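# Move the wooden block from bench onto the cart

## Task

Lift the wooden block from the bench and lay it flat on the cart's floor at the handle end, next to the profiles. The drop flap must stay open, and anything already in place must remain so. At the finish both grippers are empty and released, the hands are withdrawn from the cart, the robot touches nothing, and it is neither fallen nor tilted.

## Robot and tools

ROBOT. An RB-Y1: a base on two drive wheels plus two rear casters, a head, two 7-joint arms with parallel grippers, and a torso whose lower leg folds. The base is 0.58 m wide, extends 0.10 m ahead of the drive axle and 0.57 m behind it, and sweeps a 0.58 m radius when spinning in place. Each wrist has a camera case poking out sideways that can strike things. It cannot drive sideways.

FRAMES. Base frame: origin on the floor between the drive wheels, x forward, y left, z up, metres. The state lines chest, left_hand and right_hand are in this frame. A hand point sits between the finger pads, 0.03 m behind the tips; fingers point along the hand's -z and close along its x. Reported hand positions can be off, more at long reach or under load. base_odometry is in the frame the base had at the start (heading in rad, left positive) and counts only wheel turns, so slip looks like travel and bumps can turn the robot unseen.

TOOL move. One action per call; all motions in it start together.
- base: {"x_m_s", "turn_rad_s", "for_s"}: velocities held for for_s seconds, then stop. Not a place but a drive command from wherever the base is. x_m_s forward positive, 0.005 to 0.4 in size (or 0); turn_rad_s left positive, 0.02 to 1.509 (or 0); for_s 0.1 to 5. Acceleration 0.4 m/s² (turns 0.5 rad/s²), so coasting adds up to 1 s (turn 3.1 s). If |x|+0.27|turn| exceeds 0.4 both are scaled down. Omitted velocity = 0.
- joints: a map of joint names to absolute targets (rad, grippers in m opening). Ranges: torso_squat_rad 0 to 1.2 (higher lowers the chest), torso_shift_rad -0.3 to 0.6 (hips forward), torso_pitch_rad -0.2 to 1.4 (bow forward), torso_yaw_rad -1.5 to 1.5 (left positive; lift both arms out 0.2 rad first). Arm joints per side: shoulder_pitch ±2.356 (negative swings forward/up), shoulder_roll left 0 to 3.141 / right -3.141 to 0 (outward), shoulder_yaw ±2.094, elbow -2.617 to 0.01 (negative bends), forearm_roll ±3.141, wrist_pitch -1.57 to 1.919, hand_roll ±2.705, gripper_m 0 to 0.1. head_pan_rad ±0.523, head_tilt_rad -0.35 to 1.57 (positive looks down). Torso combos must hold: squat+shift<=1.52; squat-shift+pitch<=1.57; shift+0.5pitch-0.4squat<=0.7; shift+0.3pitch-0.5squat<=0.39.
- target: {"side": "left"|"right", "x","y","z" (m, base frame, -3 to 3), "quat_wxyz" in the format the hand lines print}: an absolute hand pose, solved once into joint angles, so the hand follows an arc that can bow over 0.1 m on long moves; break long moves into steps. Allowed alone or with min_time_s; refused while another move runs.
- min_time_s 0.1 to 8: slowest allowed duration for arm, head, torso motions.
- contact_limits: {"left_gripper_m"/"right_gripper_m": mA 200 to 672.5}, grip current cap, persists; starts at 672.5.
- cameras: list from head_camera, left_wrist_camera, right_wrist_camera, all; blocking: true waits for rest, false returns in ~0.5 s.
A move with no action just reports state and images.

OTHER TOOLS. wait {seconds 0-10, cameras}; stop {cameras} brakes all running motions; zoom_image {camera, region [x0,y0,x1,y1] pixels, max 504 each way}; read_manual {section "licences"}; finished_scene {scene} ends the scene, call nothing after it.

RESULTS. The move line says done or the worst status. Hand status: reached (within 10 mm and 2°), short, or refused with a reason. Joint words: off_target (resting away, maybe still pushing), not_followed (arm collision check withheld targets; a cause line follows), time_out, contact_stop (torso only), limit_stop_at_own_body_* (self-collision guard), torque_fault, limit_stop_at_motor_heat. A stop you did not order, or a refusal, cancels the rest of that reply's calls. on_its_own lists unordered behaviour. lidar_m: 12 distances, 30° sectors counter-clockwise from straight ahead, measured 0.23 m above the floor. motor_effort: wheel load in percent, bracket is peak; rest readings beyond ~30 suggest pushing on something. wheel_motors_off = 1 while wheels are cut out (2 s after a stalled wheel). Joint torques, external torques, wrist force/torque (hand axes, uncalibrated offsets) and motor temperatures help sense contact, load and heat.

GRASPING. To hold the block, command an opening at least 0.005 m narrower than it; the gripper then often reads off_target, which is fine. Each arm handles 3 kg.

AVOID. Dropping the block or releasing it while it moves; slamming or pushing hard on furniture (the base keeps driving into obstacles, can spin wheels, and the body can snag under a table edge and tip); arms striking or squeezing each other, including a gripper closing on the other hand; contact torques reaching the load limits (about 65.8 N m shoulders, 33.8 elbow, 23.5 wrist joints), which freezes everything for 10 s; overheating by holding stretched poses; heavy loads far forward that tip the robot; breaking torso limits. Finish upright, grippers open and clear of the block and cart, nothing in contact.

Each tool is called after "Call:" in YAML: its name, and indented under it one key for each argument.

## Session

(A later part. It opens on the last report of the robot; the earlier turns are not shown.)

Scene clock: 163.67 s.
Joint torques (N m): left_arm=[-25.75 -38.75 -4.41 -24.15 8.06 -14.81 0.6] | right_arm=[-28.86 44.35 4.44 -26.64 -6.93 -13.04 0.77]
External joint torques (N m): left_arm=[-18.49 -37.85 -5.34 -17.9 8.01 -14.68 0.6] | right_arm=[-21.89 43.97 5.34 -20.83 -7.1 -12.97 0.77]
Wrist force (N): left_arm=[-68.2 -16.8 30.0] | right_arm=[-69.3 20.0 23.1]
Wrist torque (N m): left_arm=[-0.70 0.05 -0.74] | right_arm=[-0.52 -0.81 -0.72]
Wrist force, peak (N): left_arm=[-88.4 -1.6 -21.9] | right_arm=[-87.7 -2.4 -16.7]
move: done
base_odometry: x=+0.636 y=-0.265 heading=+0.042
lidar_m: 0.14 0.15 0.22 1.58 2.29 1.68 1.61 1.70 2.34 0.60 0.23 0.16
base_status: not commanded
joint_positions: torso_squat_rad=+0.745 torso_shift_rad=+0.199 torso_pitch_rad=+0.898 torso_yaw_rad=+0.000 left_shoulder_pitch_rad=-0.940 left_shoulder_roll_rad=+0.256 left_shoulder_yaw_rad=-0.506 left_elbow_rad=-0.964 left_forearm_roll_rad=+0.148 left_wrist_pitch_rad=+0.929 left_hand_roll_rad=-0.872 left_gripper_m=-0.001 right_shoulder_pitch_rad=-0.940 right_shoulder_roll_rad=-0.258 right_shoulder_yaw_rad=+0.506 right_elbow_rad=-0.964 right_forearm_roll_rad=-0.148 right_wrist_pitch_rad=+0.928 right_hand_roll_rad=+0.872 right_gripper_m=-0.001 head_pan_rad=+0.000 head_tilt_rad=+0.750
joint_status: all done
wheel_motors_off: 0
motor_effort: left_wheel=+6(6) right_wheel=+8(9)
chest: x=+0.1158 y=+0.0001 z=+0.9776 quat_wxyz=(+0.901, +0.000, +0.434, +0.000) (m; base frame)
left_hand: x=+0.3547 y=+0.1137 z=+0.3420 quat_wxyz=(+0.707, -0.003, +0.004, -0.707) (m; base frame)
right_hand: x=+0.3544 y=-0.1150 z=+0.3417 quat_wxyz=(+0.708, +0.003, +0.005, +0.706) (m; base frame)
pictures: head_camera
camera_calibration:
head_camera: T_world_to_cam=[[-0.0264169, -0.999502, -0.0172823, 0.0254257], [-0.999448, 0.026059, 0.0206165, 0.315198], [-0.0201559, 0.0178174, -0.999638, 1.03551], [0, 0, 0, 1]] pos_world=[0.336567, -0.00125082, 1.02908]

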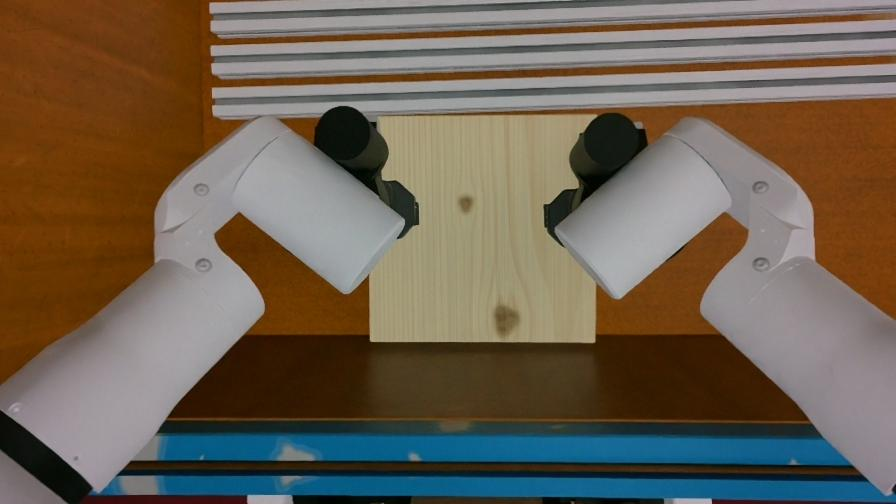

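Call:
move:
  joints: {"torso_squat_rad":0.739}
  cameras: ["left_wrist_camera","right_wrist_camera"]

Call:
zoom_image:
  camera: "right_wrist_camera"
  region: [0, 0, 504, 364]

Scene clock: 167.67 s.
Joint torques (N m): left_arm=[-23.82 -40.08 -5.61 -26.69 9.74 -10.86 0.58] | right_arm=[-22.97 44.23 6 -27.16 -8.32 -8.99 0.78]
External joint torques (N m): left_arm=[-16.6 -39.17 -6.52 -20.46 9.7 -10.73 0.58] | right_arm=[-16.01 43.83 6.89 -21.35 -8.49 -8.92 0.78]
Wrist force (N): left_arm=[-62.5 -1.0 -17.8] | right_arm=[-62.2 -1.1 -17.7]
Wrist torque (N m): left_arm=[0.03 0.44 -0.52] | right_arm=[-0.03 -0.38 -0.82]
Wrist force, peak (N): left_arm=[-68.7 -17.2 30.4] | right_arm=[-69.8 19.9 22.9]
move: done
base_odometry: x=+0.636 y=-0.265 heading=+0.042
lidar_m: 0.14 0.15 0.21 1.59 2.29 1.69 1.62 1.70 2.35 0.61 0.22 0.15
base_status: not commanded
joint_positions: torso_squat_rad=+0.739 torso_shift_rad=+0.200 torso_pitch_rad=+0.900 torso_yaw_rad=+0.000 left_shoulder_pitch_rad=-0.941 left_shoulder_roll_rad=+0.257 left_shoulder_yaw_rad=-0.505 left_elbow_rad=-0.964 left_forearm_roll_rad=+0.148 left_wrist_pitch_rad=+0.928 left_hand_roll_rad=-0.872 left_gripper_m=-0.001 right_shoulder_pitch_rad=-0.941 right_shoulder_roll_rad=-0.258 right_shoulder_yaw_rad=+0.505 right_elbow_rad=-0.964 right_forearm_roll_rad=-0.148 right_wrist_pitch_rad=+0.927 right_hand_roll_rad=+0.872 right_gripper_m=-0.001 head_pan_rad=+0.000 head_tilt_rad=+0.750
joint_status: all done
wheel_motors_off: 0
motor_effort: left_wheel=-1(8) right_wheel=+0(10)
chest: x=+0.1173 y=+0.0001 z=+0.9798 quat_wxyz=(+0.900, +0.000, +0.435, +0.000) (m; base frame)
left_hand: x=+0.3554 y=+0.1140 z=+0.3437 quat_wxyz=(+0.708, -0.003, +0.004, -0.707) (m; base frame)
right_hand: x=+0.3557 y=-0.1147 z=+0.3436 quat_wxyz=(+0.708, +0.003, +0.005, +0.706) (m; base frame)
pictures: left_wrist_camera, right_wrist_camera
camera_calibration:
left_wrist_camera: T_world_to_cam=[[0.0279844, -0.999552, -0.0105781, 0.107081], [-0.882857, -0.0296775, 0.468704, 0.185085], [-0.468808, -0.00377741, -0.883292, 0.543172], [0, 0, 0, 1]] pos_world=[0.415051, 0.114578, 0.394162]
right_wrist_camera: T_world_to_cam=[[0.027031, -0.999342, -0.024177, -0.117165], [-0.856076, -0.0356302, 0.51562, 0.150352], [-0.516142, 0.00675963, -0.856476, 0.550839], [0, 0, 0, 1]] pos_world=[0.416191, -0.115454, 0.391424]

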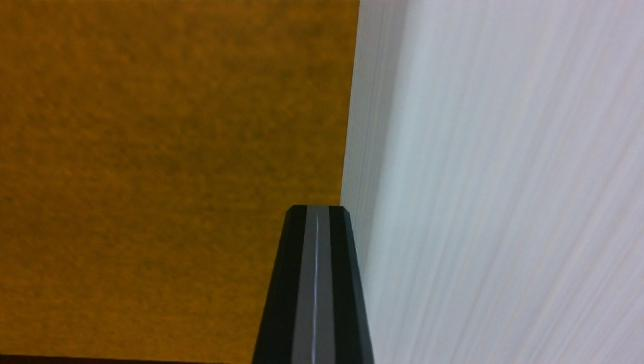

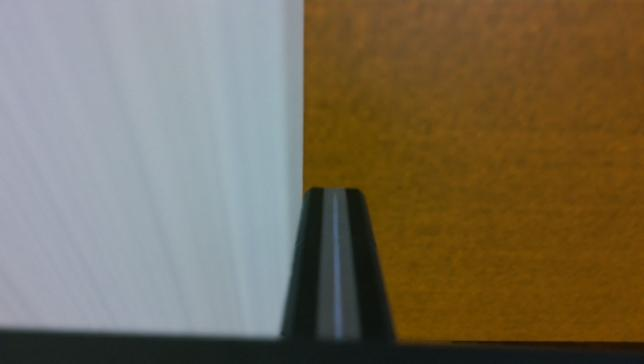

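Scaled by 1.000.

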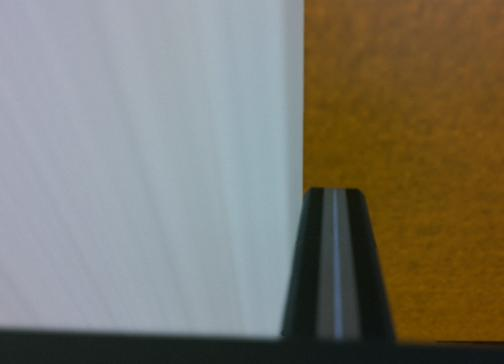

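Call:
move:
  joints: {"torso_squat_rad":0.743}
  min_time_s: 1

Scene clock: 172.07 s.
Joint torques (N m): left_arm=[-22.34 -39.71 -5.96 -24.98 9.63 -12.32 0.54] | right_arm=[-23.11 44.41 6.78 -27.3 -8.76 -8.85 0.53]
External joint torques (N m): left_arm=[-15.08 -38.81 -6.88 -18.73 9.58 -12.19 0.54] | right_arm=[-16.13 44.02 7.67 -21.49 -8.92 -8.78 0.54]
Wrist force (N): left_arm=[-66.5 -7.0 16.3] | right_arm=[-64.7 -0.8 -16.5]
Wrist torque (N m): left_arm=[-0.48 0.12 -0.60] | right_arm=[-0.02 -0.43 -0.85]
Wrist force, peak (N): left_arm=[-67.0 -7.2 16.6] | right_arm=[-64.9 -1.0 -17.4]
move: done
base_odometry: x=+0.636 y=-0.265 heading=+0.042
lidar_m: 0.14 0.15 0.22 1.59 2.28 1.68 1.61 1.71 2.33 0.59 0.22 0.15
base_status: not commanded
joint_positions: torso_squat_rad=+0.743 torso_shift_rad=+0.200 torso_pitch_rad=+0.899 torso_yaw_rad=+0.000 left_shoulder_pitch_rad=-0.941 left_shoulder_roll_rad=+0.257 left_shoulder_yaw_rad=-0.505 left_elbow_rad=-0.964 left_forearm_roll_rad=+0.148 left_wrist_pitch_rad=+0.928 left_hand_roll_rad=-0.872 left_gripper_m=-0.001 right_shoulder_pitch_rad=-0.941 right_shoulder_roll_rad=-0.258 right_shoulder_yaw_rad=+0.505 right_elbow_rad=-0.964 right_forearm_roll_rad=-0.148 right_wrist_pitch_rad=+0.927 right_hand_roll_rad=+0.872 right_gripper_m=-0.001 head_pan_rad=+0.000 head_tilt_rad=+0.750
joint_status: all done
wheel_motors_off: 0
motor_effort: left_wheel=-1(1) right_wheel=+1(4)
chest: x=+0.1166 y=+0.0001 z=+0.9782 quat_wxyz=(+0.901, +0.000, +0.435, +0.000) (m; base frame)
left_hand: x=+0.3555 y=+0.1139 z=+0.3425 quat_wxyz=(+0.708, -0.003, +0.004, -0.707) (m; base frame)
right_hand: x=+0.3556 y=-0.1147 z=+0.3422 quat_wxyz=(+0.708, +0.002, +0.004, +0.706) (m; base frame)
pictures: none

Call:
move:
  joints: {"torso_squat_rad":0.746}
  min_time_s: 1
  cameras: ["head_camera"]

Call:
zoom_image:
  camera: "head_camera"
  region: [300, 80, 680, 380]

Scene clock: 174.73 s.
Joint torques (N m): left_arm=[-21.61 -40.08 -6.2 -23.73 9.69 -13.32 0.6] | right_arm=[-22.1 44.59 6.67 -26.16 -8.69 -10.46 0.72]
External joint torques (N m): left_arm=[-14.31 -39.19 -7.13 -17.46 9.65 -13.18 0.6] | right_arm=[-15.08 44.21 7.57 -20.34 -8.86 -10.38 0.72]
Wrist force (N): left_arm=[-70.2 -9.0 32.2] | right_arm=[-69.7 5.6 11.0]
Wrist torque (N m): left_arm=[-0.66 0.01 -0.68] | right_arm=[-0.30 -0.73 -0.84]
Wrist force, peak (N): left_arm=[-71.0 -9.1 31.8] | right_arm=[-70.2 5.4 11.9]
move: done
base_odometry: x=+0.636 y=-0.265 heading=+0.042
lidar_m: 0.15 0.16 0.23 1.57 2.30 1.67 1.61 1.70 2.33 0.61 0.22 0.15
base_status: not commanded
joint_positions: torso_squat_rad=+0.746 torso_shift_rad=+0.199 torso_pitch_rad=+0.898 torso_yaw_rad=+0.000 left_shoulder_pitch_rad=-0.941 left_shoulder_roll_rad=+0.257 left_shoulder_yaw_rad=-0.505 left_elbow_rad=-0.965 left_forearm_roll_rad=+0.148 left_wrist_pitch_rad=+0.928 left_hand_roll_rad=-0.872 left_gripper_m=-0.001 right_shoulder_pitch_rad=-0.941 right_shoulder_roll_rad=-0.258 right_shoulder_yaw_rad=+0.505 right_elbow_rad=-0.964 right_forearm_roll_rad=-0.148 right_wrist_pitch_rad=+0.928 right_hand_roll_rad=+0.872 right_gripper_m=-0.001 head_pan_rad=+0.000 head_tilt_rad=+0.750
joint_status: all done
wheel_motors_off: 0
motor_effort: left_wheel=+0(2) right_wheel=+2(3)
chest: x=+0.1158 y=+0.0001 z=+0.9772 quat_wxyz=(+0.901, +0.000, +0.434, +0.000) (m; base frame)
left_hand: x=+0.3557 y=+0.1138 z=+0.3418 quat_wxyz=(+0.708, -0.002, +0.003, -0.707) (m; base frame)
right_hand: x=+0.3557 y=-0.1147 z=+0.3416 quat_wxyz=(+0.708, +0.002, +0.004, +0.706) (m; base frame)
pictures: head_camera
camera_calibration:
head_camera: T_world_to_cam=[[-0.0264205, -0.9995, -0.0173875, 0.0255254], [-0.999452, 0.026064, 0.0204194, 0.31531], [-0.019956, 0.0179175, -0.99964, 1.03504], [0, 0, 0, 1]] pos_world=[0.336467, -0.00125106, 1.02868]

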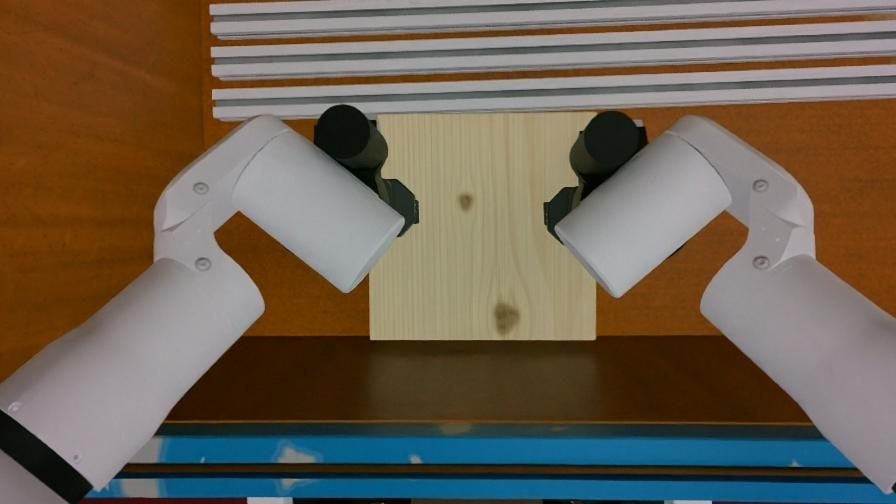

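Scaled by 1.326 from the camera's 896x504 image, which has a finer 1280x720 frame.

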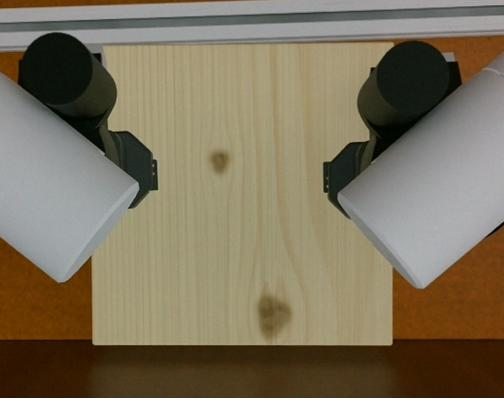

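Call:
zoom_image:
  camera: "head_camera"
  region: [360, 95, 440, 165]

Call:
zoom_image:
  camera: "head_camera"
  region: [570, 95, 650, 165]

Call:
zoom_image:
  camera: "head_camera"
  region: [350, 275, 430, 345]

Call:
zoom_image:
  camera: "head_camera"
  region: [550, 275, 630, 345]

Scaled by 6.300 from the camera's 896x504 image, which has a finer 1280x720 frame.

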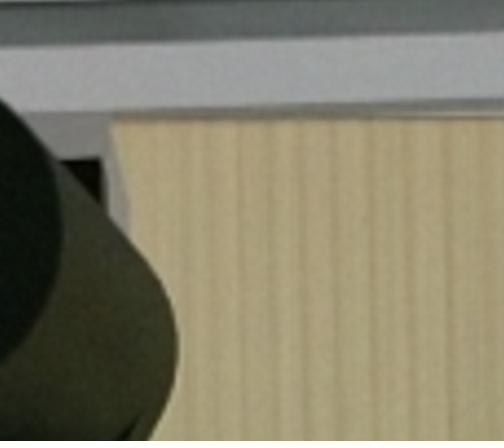

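Scaled by 6.300 from the camera's 896x504 image, which has a finer 1280x720 frame.

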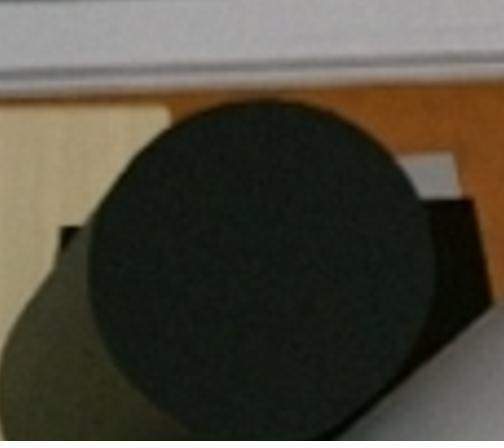

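Scaled by 6.300 from the camera's 896x504 image, which has a finer 1280x720 frame.

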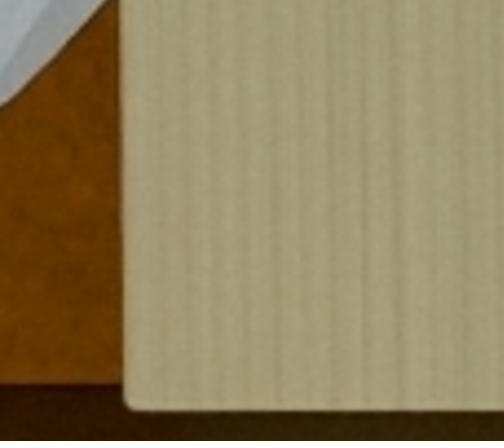

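Scaled by 6.300 from the camera's 896x504 image, which has a finer 1280x720 frame.

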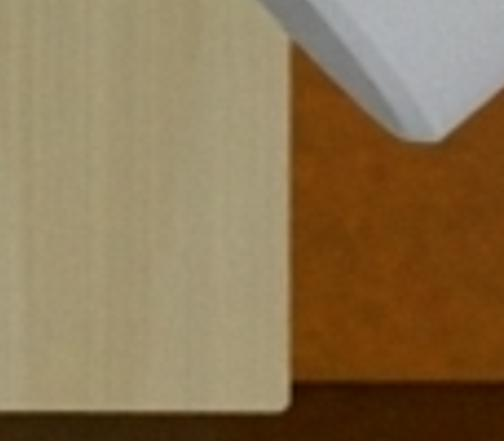

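Call:
move:
  joints: {"right_shoulder_pitch_rad":-0.880,"right_shoulder_roll_rad":-0.368,"right_shoulder_yaw_rad":0.473,"right_elbow_rad":-1.046,"right_forearm_roll_rad":-0.234,"right_wrist_pitch_rad":0.908,"right_hand_roll_rad":0.957,"left_shoulder_pitch_rad":-0.880,"left_shoulder_roll_rad":0.368,"left_shoulder_yaw_rad":-0.473,"left_elbow_rad":-1.046,"left_forearm_roll_rad":0.234,"left_wrist_pitch_rad":0.908,"left_hand_roll_rad":-0.957}
  min_time_s: 2.5
  cameras: ["head_camera"]

Scene clock: 190.97 s.
Joint torques (N m): left_arm=[-5.22 1.43 3.39 -6.6 0.25 -0.72 -0.27] | right_arm=[-4.7 -3.73 -3.2 -6.64 -0.13 -0.23 0.11]
External joint torques (N m): left_arm=[1.16 -0.29 1.78 -0.53 0.21 -0.57 -0.27] | right_arm=[1.38 -1.56 -1.63 -1 -0.3 -0.14 0.12]
Wrist force (N): left_arm=[0.5 1.6 -7.7] | right_arm=[0.9 2.3 -5.3]
Wrist torque (N m): left_arm=[-0.35 0.16 0.17] | right_arm=[-0.25 0.22 -0.23]
Wrist force, peak (N): left_arm=[-71.0 -9.1 32.7] | right_arm=[-70.2 5.7 11.8]
move: done
base_odometry: x=+0.636 y=-0.265 heading=+0.042
lidar_m: 0.14 0.16 0.23 1.58 2.29 1.67 1.60 1.70 2.34 0.59 0.21 0.16
base_status: not commanded
joint_positions: torso_squat_rad=+0.746 torso_shift_rad=+0.200 torso_pitch_rad=+0.900 torso_yaw_rad=+0.000 left_shoulder_pitch_rad=-0.880 left_shoulder_roll_rad=+0.368 left_shoulder_yaw_rad=-0.473 left_elbow_rad=-1.046 left_forearm_roll_rad=+0.234 left_wrist_pitch_rad=+0.908 left_hand_roll_rad=-0.957 left_gripper_m=+0.000 right_shoulder_pitch_rad=-0.880 right_shoulder_roll_rad=-0.368 right_shoulder_yaw_rad=+0.473 right_elbow_rad=-1.046 right_forearm_roll_rad=-0.234 right_wrist_pitch_rad=+0.908 right_hand_roll_rad=+0.957 right_gripper_m=+0.000 head_pan_rad=+0.000 head_tilt_rad=+0.750
joint_status: all done
wheel_motors_off: 0
motor_effort: left_wheel=+0(1) right_wheel=+1(4)
chest: x=+0.1164 y=+0.0001 z=+0.9767 quat_wxyz=(+0.900, +0.000, +0.435, +0.000) (m; base frame)
left_hand: x=+0.3602 y=+0.1651 z=+0.3418 quat_wxyz=(+0.707, +0.000, +0.000, -0.707) (m; base frame)
right_hand: x=+0.3602 y=-0.1647 z=+0.3418 quat_wxyz=(+0.707, +0.000, +0.000, +0.707) (m; base frame)
pictures: head_camera
camera_calibration:
head_camera: T_world_to_cam=[[-0.0264453, -0.9995, -0.017344, 0.0254938], [-0.999416, 0.0260592, 0.0221218, 0.314268], [-0.0216588, 0.0179189, -0.999605, 1.0348], [0, 0, 0, 1]] pos_world=[0.337171, -0.00125108, 1.02788]

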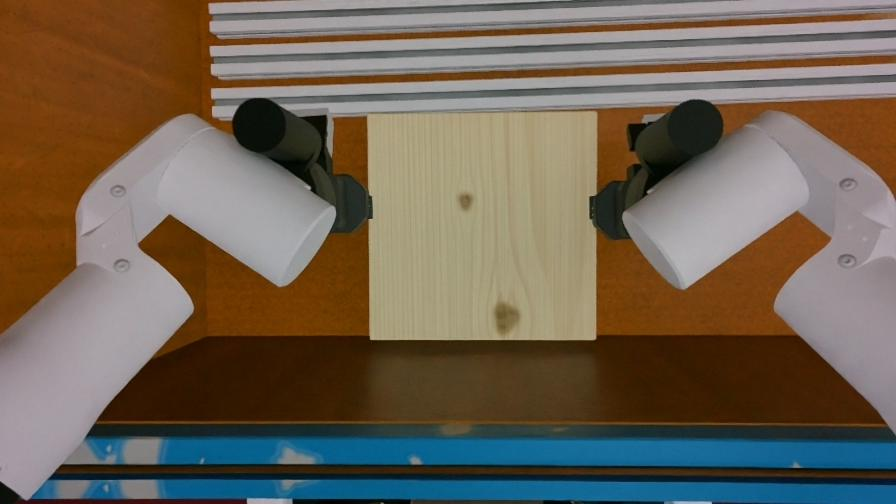

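Call:
move:
  joints: {"right_shoulder_roll_rad":-0.43,"left_shoulder_roll_rad":0.43,"torso_squat_rad":0.70}
  min_time_s: 1

Call:
move:
  joints: {"torso_pitch_rad":0.78,"torso_squat_rad":0.5,"right_shoulder_pitch_rad":-0.711,"right_shoulder_roll_rad":-0.54,"right_shoulder_yaw_rad":0.494,"right_elbow_rad":-1.456,"right_forearm_roll_rad":-0.257,"right_wrist_pitch_rad":1.192,"right_hand_roll_rad":0.925,"left_shoulder_pitch_rad":-0.711,"left_shoulder_roll_rad":0.54,"left_shoulder_yaw_rad":-0.494,"left_elbow_rad":-1.456,"left_forearm_roll_rad":0.257,"left_wrist_pitch_rad":1.192,"left_hand_roll_rad":-0.925}
  min_time_s: 1.5
  cameras: ["head_camera"]

Call:
move:
  joints: {"torso_pitch_rad":0.6,"torso_squat_rad":0.2,"right_shoulder_pitch_rad":-0.561,"right_shoulder_roll_rad":-0.524,"right_shoulder_yaw_rad":0.416,"right_elbow_rad":-1.996,"right_forearm_roll_rad":-0.395,"right_wrist_pitch_rad":1.722,"right_hand_roll_rad":0.841,"left_shoulder_pitch_rad":-0.561,"left_shoulder_roll_rad":0.524,"left_shoulder_yaw_rad":-0.416,"left_elbow_rad":-1.996,"left_forearm_roll_rad":0.395,"left_wrist_pitch_rad":1.722,"left_hand_roll_rad":-0.841}
  min_time_s: 1.5
  cameras: ["head_camera"]

Scene clock: 194.60 s.
Joint torques (N m): left_arm=[-5.57 2.49 3.74 -6.23 0.16 -0.59 -0.18] | right_arm=[-4.43 -5.1 -3.87 -5.94 -0.12 -0.06 0.2]
External joint torques (N m): left_arm=[0.79 -0.84 1.66 -0.48 0.2 -0.49 -0.19] | right_arm=[1.63 -1.35 -1.85 -0.61 -0.37 -0.01 0.2]
Wrist force (N): left_arm=[0.9 2.2 -7.6] | right_arm=[1.2 2.5 -5.4]
Wrist torque (N m): left_arm=[-0.43 0.12 0.18] | right_arm=[-0.26 0.22 -0.22]
Wrist force, peak (N): left_arm=[0.7 0.8 -8.9] | right_arm=[0.6 2.7 -5.8]
move: done
base_odometry: x=+0.636 y=-0.265 heading=+0.042
lidar_m: 0.15 0.16 0.22 1.57 2.30 1.67 1.62 1.69 2.34 0.59 0.23 0.15
base_status: not commanded
joint_positions: torso_squat_rad=+0.700 torso_shift_rad=+0.200 torso_pitch_rad=+0.900 torso_yaw_rad=+0.000 left_shoulder_pitch_rad=-0.880 left_shoulder_roll_rad=+0.430 left_shoulder_yaw_rad=-0.473 left_elbow_rad=-1.046 left_forearm_roll_rad=+0.234 left_wrist_pitch_rad=+0.908 left_hand_roll_rad=-0.957 left_gripper_m=+0.000 right_shoulder_pitch_rad=-0.880 right_shoulder_roll_rad=-0.430 right_shoulder_yaw_rad=+0.473 right_elbow_rad=-1.046 right_forearm_roll_rad=-0.234 right_wrist_pitch_rad=+0.908 right_hand_roll_rad=+0.957 right_gripper_m=+0.000 head_pan_rad=+0.000 head_tilt_rad=+0.750
joint_status: all done
wheel_motors_off: 0
motor_effort: left_wheel=+0(1) right_wheel=+3(3)
chest: x=+0.1208 y=+0.0001 z=+0.9975 quat_wxyz=(+0.900, +0.000, +0.435, +0.000) (m; base frame)
left_hand: x=+0.3755 y=+0.2055 z=+0.3635 quat_wxyz=(+0.706, +0.027, +0.016, -0.708) (m; base frame)
right_hand: x=+0.3755 y=-0.2051 z=+0.3635 quat_wxyz=(+0.705, -0.027, +0.016, +0.708) (m; base frame)
pictures: none

Scene clock: 196.40 s.
Joint torques (N m): left_arm=[-5.65 4.05 3.23 -7.45 0.19 -0.17 0.3] | right_arm=[-5.02 -6.27 -2.55 -7.61 0.02 -0.09 -0.13]
External joint torques (N m): left_arm=[1.1 -0.46 -0.2 -0.3 0.32 -0.07 0.3] | right_arm=[1.39 -1.28 0.79 -0.93 -0.34 -0.04 -0.12]
Wrist force (N): left_arm=[1.2 1.4 -7.5] | right_arm=[1.0 3.3 -5.7]
Wrist torque (N m): left_arm=[-0.33 0.20 0.02] | right_arm=[-0.35 0.21 -0.04]
Wrist force, peak (N): left_arm=[0.0 1.7 -8.6] | right_arm=[1.1 3.2 -5.8]
move: done
base_odometry: x=+0.636 y=-0.265 heading=+0.042
lidar_m: 0.14 0.16 0.20 1.59 2.29 1.68 1.62 1.72 2.34 0.60 0.22 0.15
base_status: not commanded
joint_positions: torso_squat_rad=+0.500 torso_shift_rad=+0.200 torso_pitch_rad=+0.780 torso_yaw_rad=+0.000 left_shoulder_pitch_rad=-0.711 left_shoulder_roll_rad=+0.540 left_shoulder_yaw_rad=-0.494 left_elbow_rad=-1.456 left_forearm_roll_rad=+0.257 left_wrist_pitch_rad=+1.192 left_hand_roll_rad=-0.925 left_gripper_m=+0.000 right_shoulder_pitch_rad=-0.711 right_shoulder_roll_rad=-0.540 right_shoulder_yaw_rad=+0.494 right_elbow_rad=-1.456 right_forearm_roll_rad=-0.257 right_wrist_pitch_rad=+1.192 right_hand_roll_rad=+0.925 right_gripper_m=+0.000 head_pan_rad=+0.000 head_tilt_rad=+0.750
joint_status: all done
wheel_motors_off: 0
motor_effort: left_wheel=-1(4) right_wheel=+2(5)
chest: x=+0.1116 y=+0.0000 z=+1.1025 quat_wxyz=(+0.925, +0.000, +0.380, +0.000) (m; base frame)
left_hand: x=+0.3899 y=+0.2133 z=+0.5466 quat_wxyz=(+0.691, +0.046, +0.015, -0.721) (m; base frame)
right_hand: x=+0.3898 y=-0.2132 z=+0.5466 quat_wxyz=(+0.691, -0.046, +0.015, +0.721) (m; base frame)
pictures: head_camera
camera_calibration:
head_camera: T_world_to_cam=[[-0.0242914, -0.999499, -0.0202886, 0.0304719], [-0.994887, 0.0261595, -0.0975519, 0.438142], [0.0980337, 0.0178152, -0.995024, 1.14204], [0, 0, 0, 1]] pos_world=[0.324683, -0.00135052, 1.17971]

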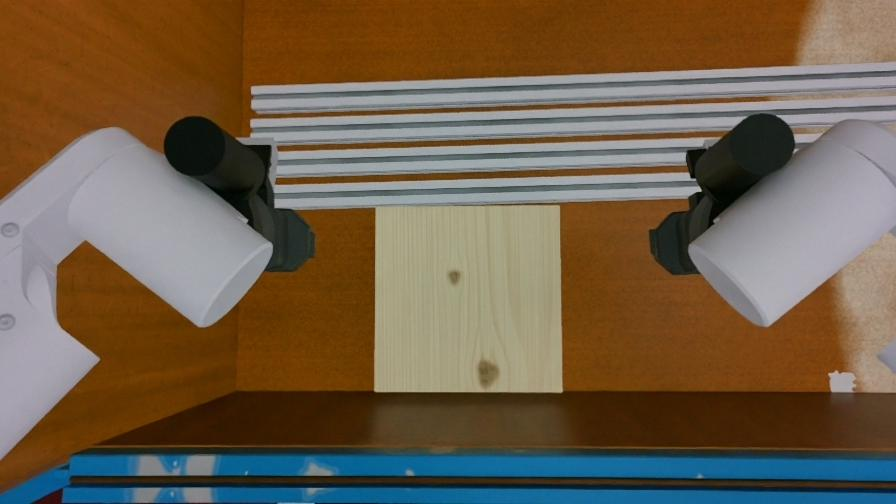

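Scene clock: 198.20 s.
Joint torques (N m): left_arm=[-6.94 1.84 5.92 -8.27 0.08 -0.4 0.13] | right_arm=[-6.65 -2.28 -5.43 -8.58 0.06 -0.19 -0.3]
External joint torques (N m): left_arm=[0.94 -1.54 1.99 0.05 0.03 -0.25 0.13] | right_arm=[0.91 1.66 -1.6 -0.73 -0.15 -0.1 -0.3]
Wrist force (N): left_arm=[0.2 1.1 -7.1] | right_arm=[0.8 2.3 -5.3]
Wrist torque (N m): left_arm=[-0.29 0.08 0.03] | right_arm=[-0.26 0.22 -0.04]
Wrist force, peak (N): left_arm=[1.3 1.4 -8.2] | right_arm=[1.2 3.1 -6.3]
move: done
base_odometry: x=+0.636 y=-0.265 heading=+0.042
lidar_m: 0.14 0.16 0.23 1.58 2.29 1.68 1.61 1.70 2.35 0.61 0.23 0.16
base_status: not commanded
joint_positions: torso_squat_rad=+0.200 torso_shift_rad=+0.200 torso_pitch_rad=+0.600 torso_yaw_rad=+0.000 left_shoulder_pitch_rad=-0.561 left_shoulder_roll_rad=+0.524 left_shoulder_yaw_rad=-0.416 left_elbow_rad=-1.996 left_forearm_roll_rad=+0.395 left_wrist_pitch_rad=+1.722 left_hand_roll_rad=-0.841 left_gripper_m=+0.000 right_shoulder_pitch_rad=-0.561 right_shoulder_roll_rad=-0.524 right_shoulder_yaw_rad=+0.416 right_elbow_rad=-1.996 right_forearm_roll_rad=-0.395 right_wrist_pitch_rad=+1.722 right_hand_roll_rad=+0.841 right_gripper_m=+0.000 head_pan_rad=+0.000 head_tilt_rad=+0.750
joint_status: all done
wheel_motors_off: 0
motor_effort: left_wheel=+0(4) right_wheel=+3(4)
chest: x=+0.0830 y=+0.0001 z=+1.2083 quat_wxyz=(+0.955, +0.000, +0.295, +0.000) (m; base frame)
left_hand: x=+0.3600 y=+0.1651 z=+0.8000 quat_wxyz=(+0.707, +0.000, +0.000, -0.707) (m; base frame)
right_hand: x=+0.3599 y=-0.1652 z=+0.8000 quat_wxyz=(+0.707, +0.000, +0.000, +0.707) (m; base frame)
pictures: head_camera
camera_calibration:
head_camera: T_world_to_cam=[[-0.0201721, -0.999501, -0.0242875, 0.0364904], [-0.961338, 0.0260632, -0.274134, 0.630511], [0.274631, 0.0178186, -0.961385, 1.19481], [0, 0, 0, 1]] pos_world=[0.278739, -0.00125082, 1.3224]

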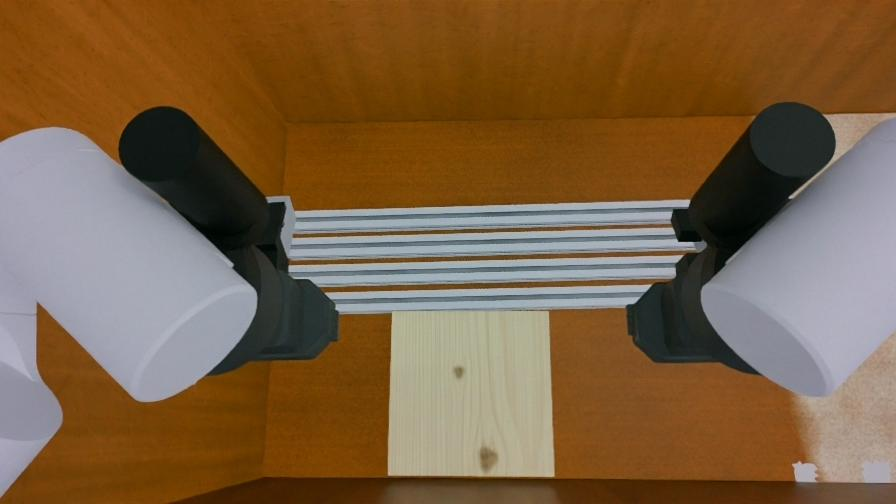

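Call:
move:
  base: {"x_m_s":-0.3,"for_s":2.4}
  cameras: ["head_camera"]

Scene clock: 202.87 s.
Joint torques (N m): left_arm=[-7.68 1.82 5.25 -8.14 0.12 -0.27 0.2] | right_arm=[-7.93 -2.24 -4.97 -8.49 0.1 0 -0.17]
External joint torques (N m): left_arm=[0.2 -1.55 1.32 0.18 0.07 -0.12 0.2] | right_arm=[-0.37 1.7 -1.14 -0.64 -0.12 0.09 -0.17]
Wrist force (N): left_arm=[0.5 1.4 -7.0] | right_arm=[0.9 2.4 -5.6]
Wrist torque (N m): left_arm=[-0.36 0.18 0.01] | right_arm=[-0.31 0.20 -0.02]
Wrist force, peak (N): left_arm=[1.1 1.6 -8.1] | right_arm=[0.2 3.0 -5.9]
move: done
base_odometry: x=-0.083 y=-0.295 heading=+0.042
lidar_m: 0.87 0.92 1.87 3.45 1.27 0.94 0.89 0.96 1.30 3.65 1.25 0.90
base_status: done (sent for 2.4 of 2.4 s)
joint_positions: torso_squat_rad=+0.200 torso_shift_rad=+0.200 torso_pitch_rad=+0.600 torso_yaw_rad=+0.000 left_shoulder_pitch_rad=-0.561 left_shoulder_roll_rad=+0.524 left_shoulder_yaw_rad=-0.416 left_elbow_rad=-1.996 left_forearm_roll_rad=+0.395 left_wrist_pitch_rad=+1.722 left_hand_roll_rad=-0.841 left_gripper_m=+0.000 right_shoulder_pitch_rad=-0.561 right_shoulder_roll_rad=-0.524 right_shoulder_yaw_rad=+0.416 right_elbow_rad=-1.996 right_forearm_roll_rad=-0.395 right_wrist_pitch_rad=+1.722 right_hand_roll_rad=+0.841 right_gripper_m=+0.000 head_pan_rad=+0.000 head_tilt_rad=+0.750
joint_status: not commanded
wheel_motors_off: 0
motor_effort: left_wheel=+4(41) right_wheel=-3(19)
chest: x=+0.0830 y=+0.0001 z=+1.2083 quat_wxyz=(+0.955, +0.000, +0.295, +0.000) (m; base frame)
left_hand: x=+0.3599 y=+0.1652 z=+0.8000 quat_wxyz=(+0.707, +0.000, +0.000, -0.707) (m; base frame)
right_hand: x=+0.3599 y=-0.1652 z=+0.7999 quat_wxyz=(+0.707, +0.000, +0.000, +0.707) (m; base frame)
pictures: head_camera
camera_calibration:
head_camera: T_world_to_cam=[[-0.0201683, -0.999502, -0.0242865, 0.036488], [-0.961338, 0.0260593, -0.274135, 0.630511], [0.274631, 0.0178187, -0.961385, 1.19481], [0, 0, 0, 1]] pos_world=[0.278739, -0.00125083, 1.3224]

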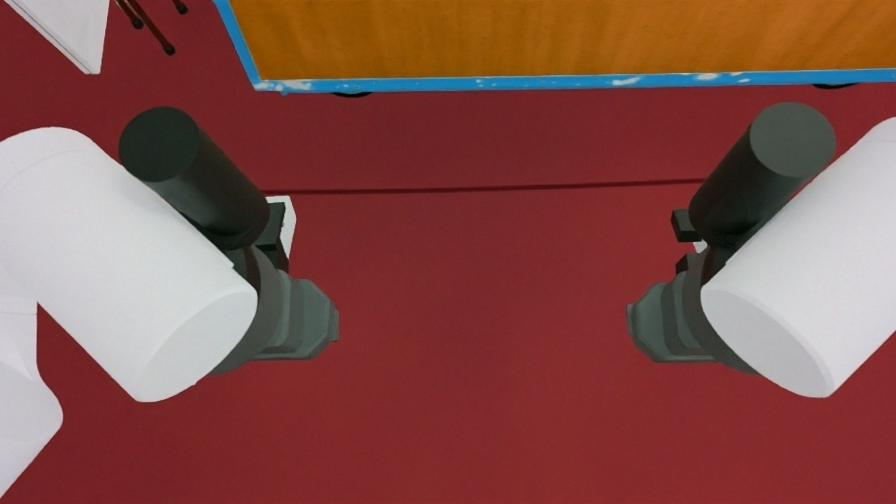

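Quick check of the flap, handle end and block from here.

Call:
move:
  joints: {"head_tilt_rad":0.1,"torso_pitch_rad":0.4}
  cameras: ["head_camera"]

Scene clock: 204.93 s.
Joint torques (N m): left_arm=[-10.78 2.43 6.62 -7.9 -0.19 -0.67 0.27] | right_arm=[-11.19 -2.87 -5.54 -8.43 0.12 -0.25 -0.38]
External joint torques (N m): left_arm=[0.49 -1.57 1.44 0.1 0.03 -0.23 0.26] | right_arm=[-0.2 1.69 -0.57 -0.85 -0.34 0.12 -0.38]
Wrist force (N): left_arm=[0.7 0.4 -7.2] | right_arm=[0.6 3.7 -5.3]
Wrist torque (N m): left_arm=[-0.27 0.17 0.03] | right_arm=[-0.38 0.18 -0.02]
Wrist force, peak (N): left_arm=[0.8 1.5 -8.2] | right_arm=[0.7 3.9 -5.5]
move: done
base_odometry: x=-0.083 y=-0.295 heading=+0.042
lidar_m: 0.87 0.91 1.89 3.45 1.27 0.93 0.89 0.96 1.31 3.64 1.22 0.90
base_status: not commanded
joint_positions: torso_squat_rad=+0.200 torso_shift_rad=+0.200 torso_pitch_rad=+0.400 torso_yaw_rad=+0.000 left_shoulder_pitch_rad=-0.561 left_shoulder_roll_rad=+0.524 left_shoulder_yaw_rad=-0.416 left_elbow_rad=-1.996 left_forearm_roll_rad=+0.395 left_wrist_pitch_rad=+1.722 left_hand_roll_rad=-0.841 left_gripper_m=+0.000 right_shoulder_pitch_rad=-0.561 right_shoulder_roll_rad=-0.524 right_shoulder_yaw_rad=+0.416 right_elbow_rad=-1.996 right_forearm_roll_rad=-0.395 right_wrist_pitch_rad=+1.722 right_hand_roll_rad=+0.841 right_gripper_m=+0.000 head_pan_rad=+0.000 head_tilt_rad=+0.100
joint_status: all done
wheel_motors_off: 0
motor_effort: left_wheel=+5(6) right_wheel=-4(6)
chest: x=+0.0287 y=+0.0001 z=+1.2379 quat_wxyz=(+0.980, +0.000, +0.199, +0.000) (m; base frame)
left_hand: x=+0.3813 y=+0.1652 z=+0.8927 quat_wxyz=(+0.704, +0.071, -0.070, -0.703) (m; base frame)
right_hand: x=+0.3812 y=-0.1652 z=+0.8927 quat_wxyz=(+0.704, -0.071, -0.070, +0.703) (m; base frame)
pictures: head_camera
camera_calibration:
head_camera: T_world_to_cam=[[0.00493117, -0.999502, -0.0311831, 0.0425705], [-0.428581, 0.0260619, -0.903127, 1.38268], [0.90349, 0.017818, -0.428239, 0.435791], [0, 0, 0, 1]] pos_world=[0.198646, -0.00125082, 1.43668]

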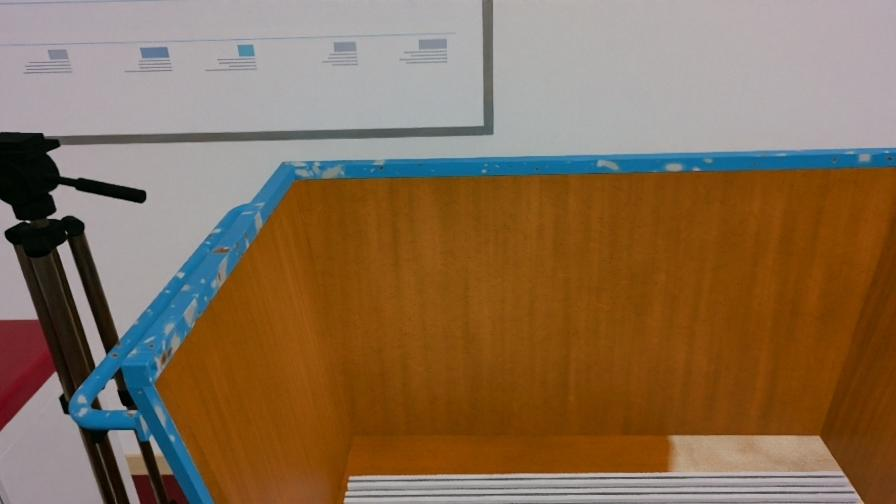

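Call:
finished_scene:
  scene: 2

The scene is finished: the task was done.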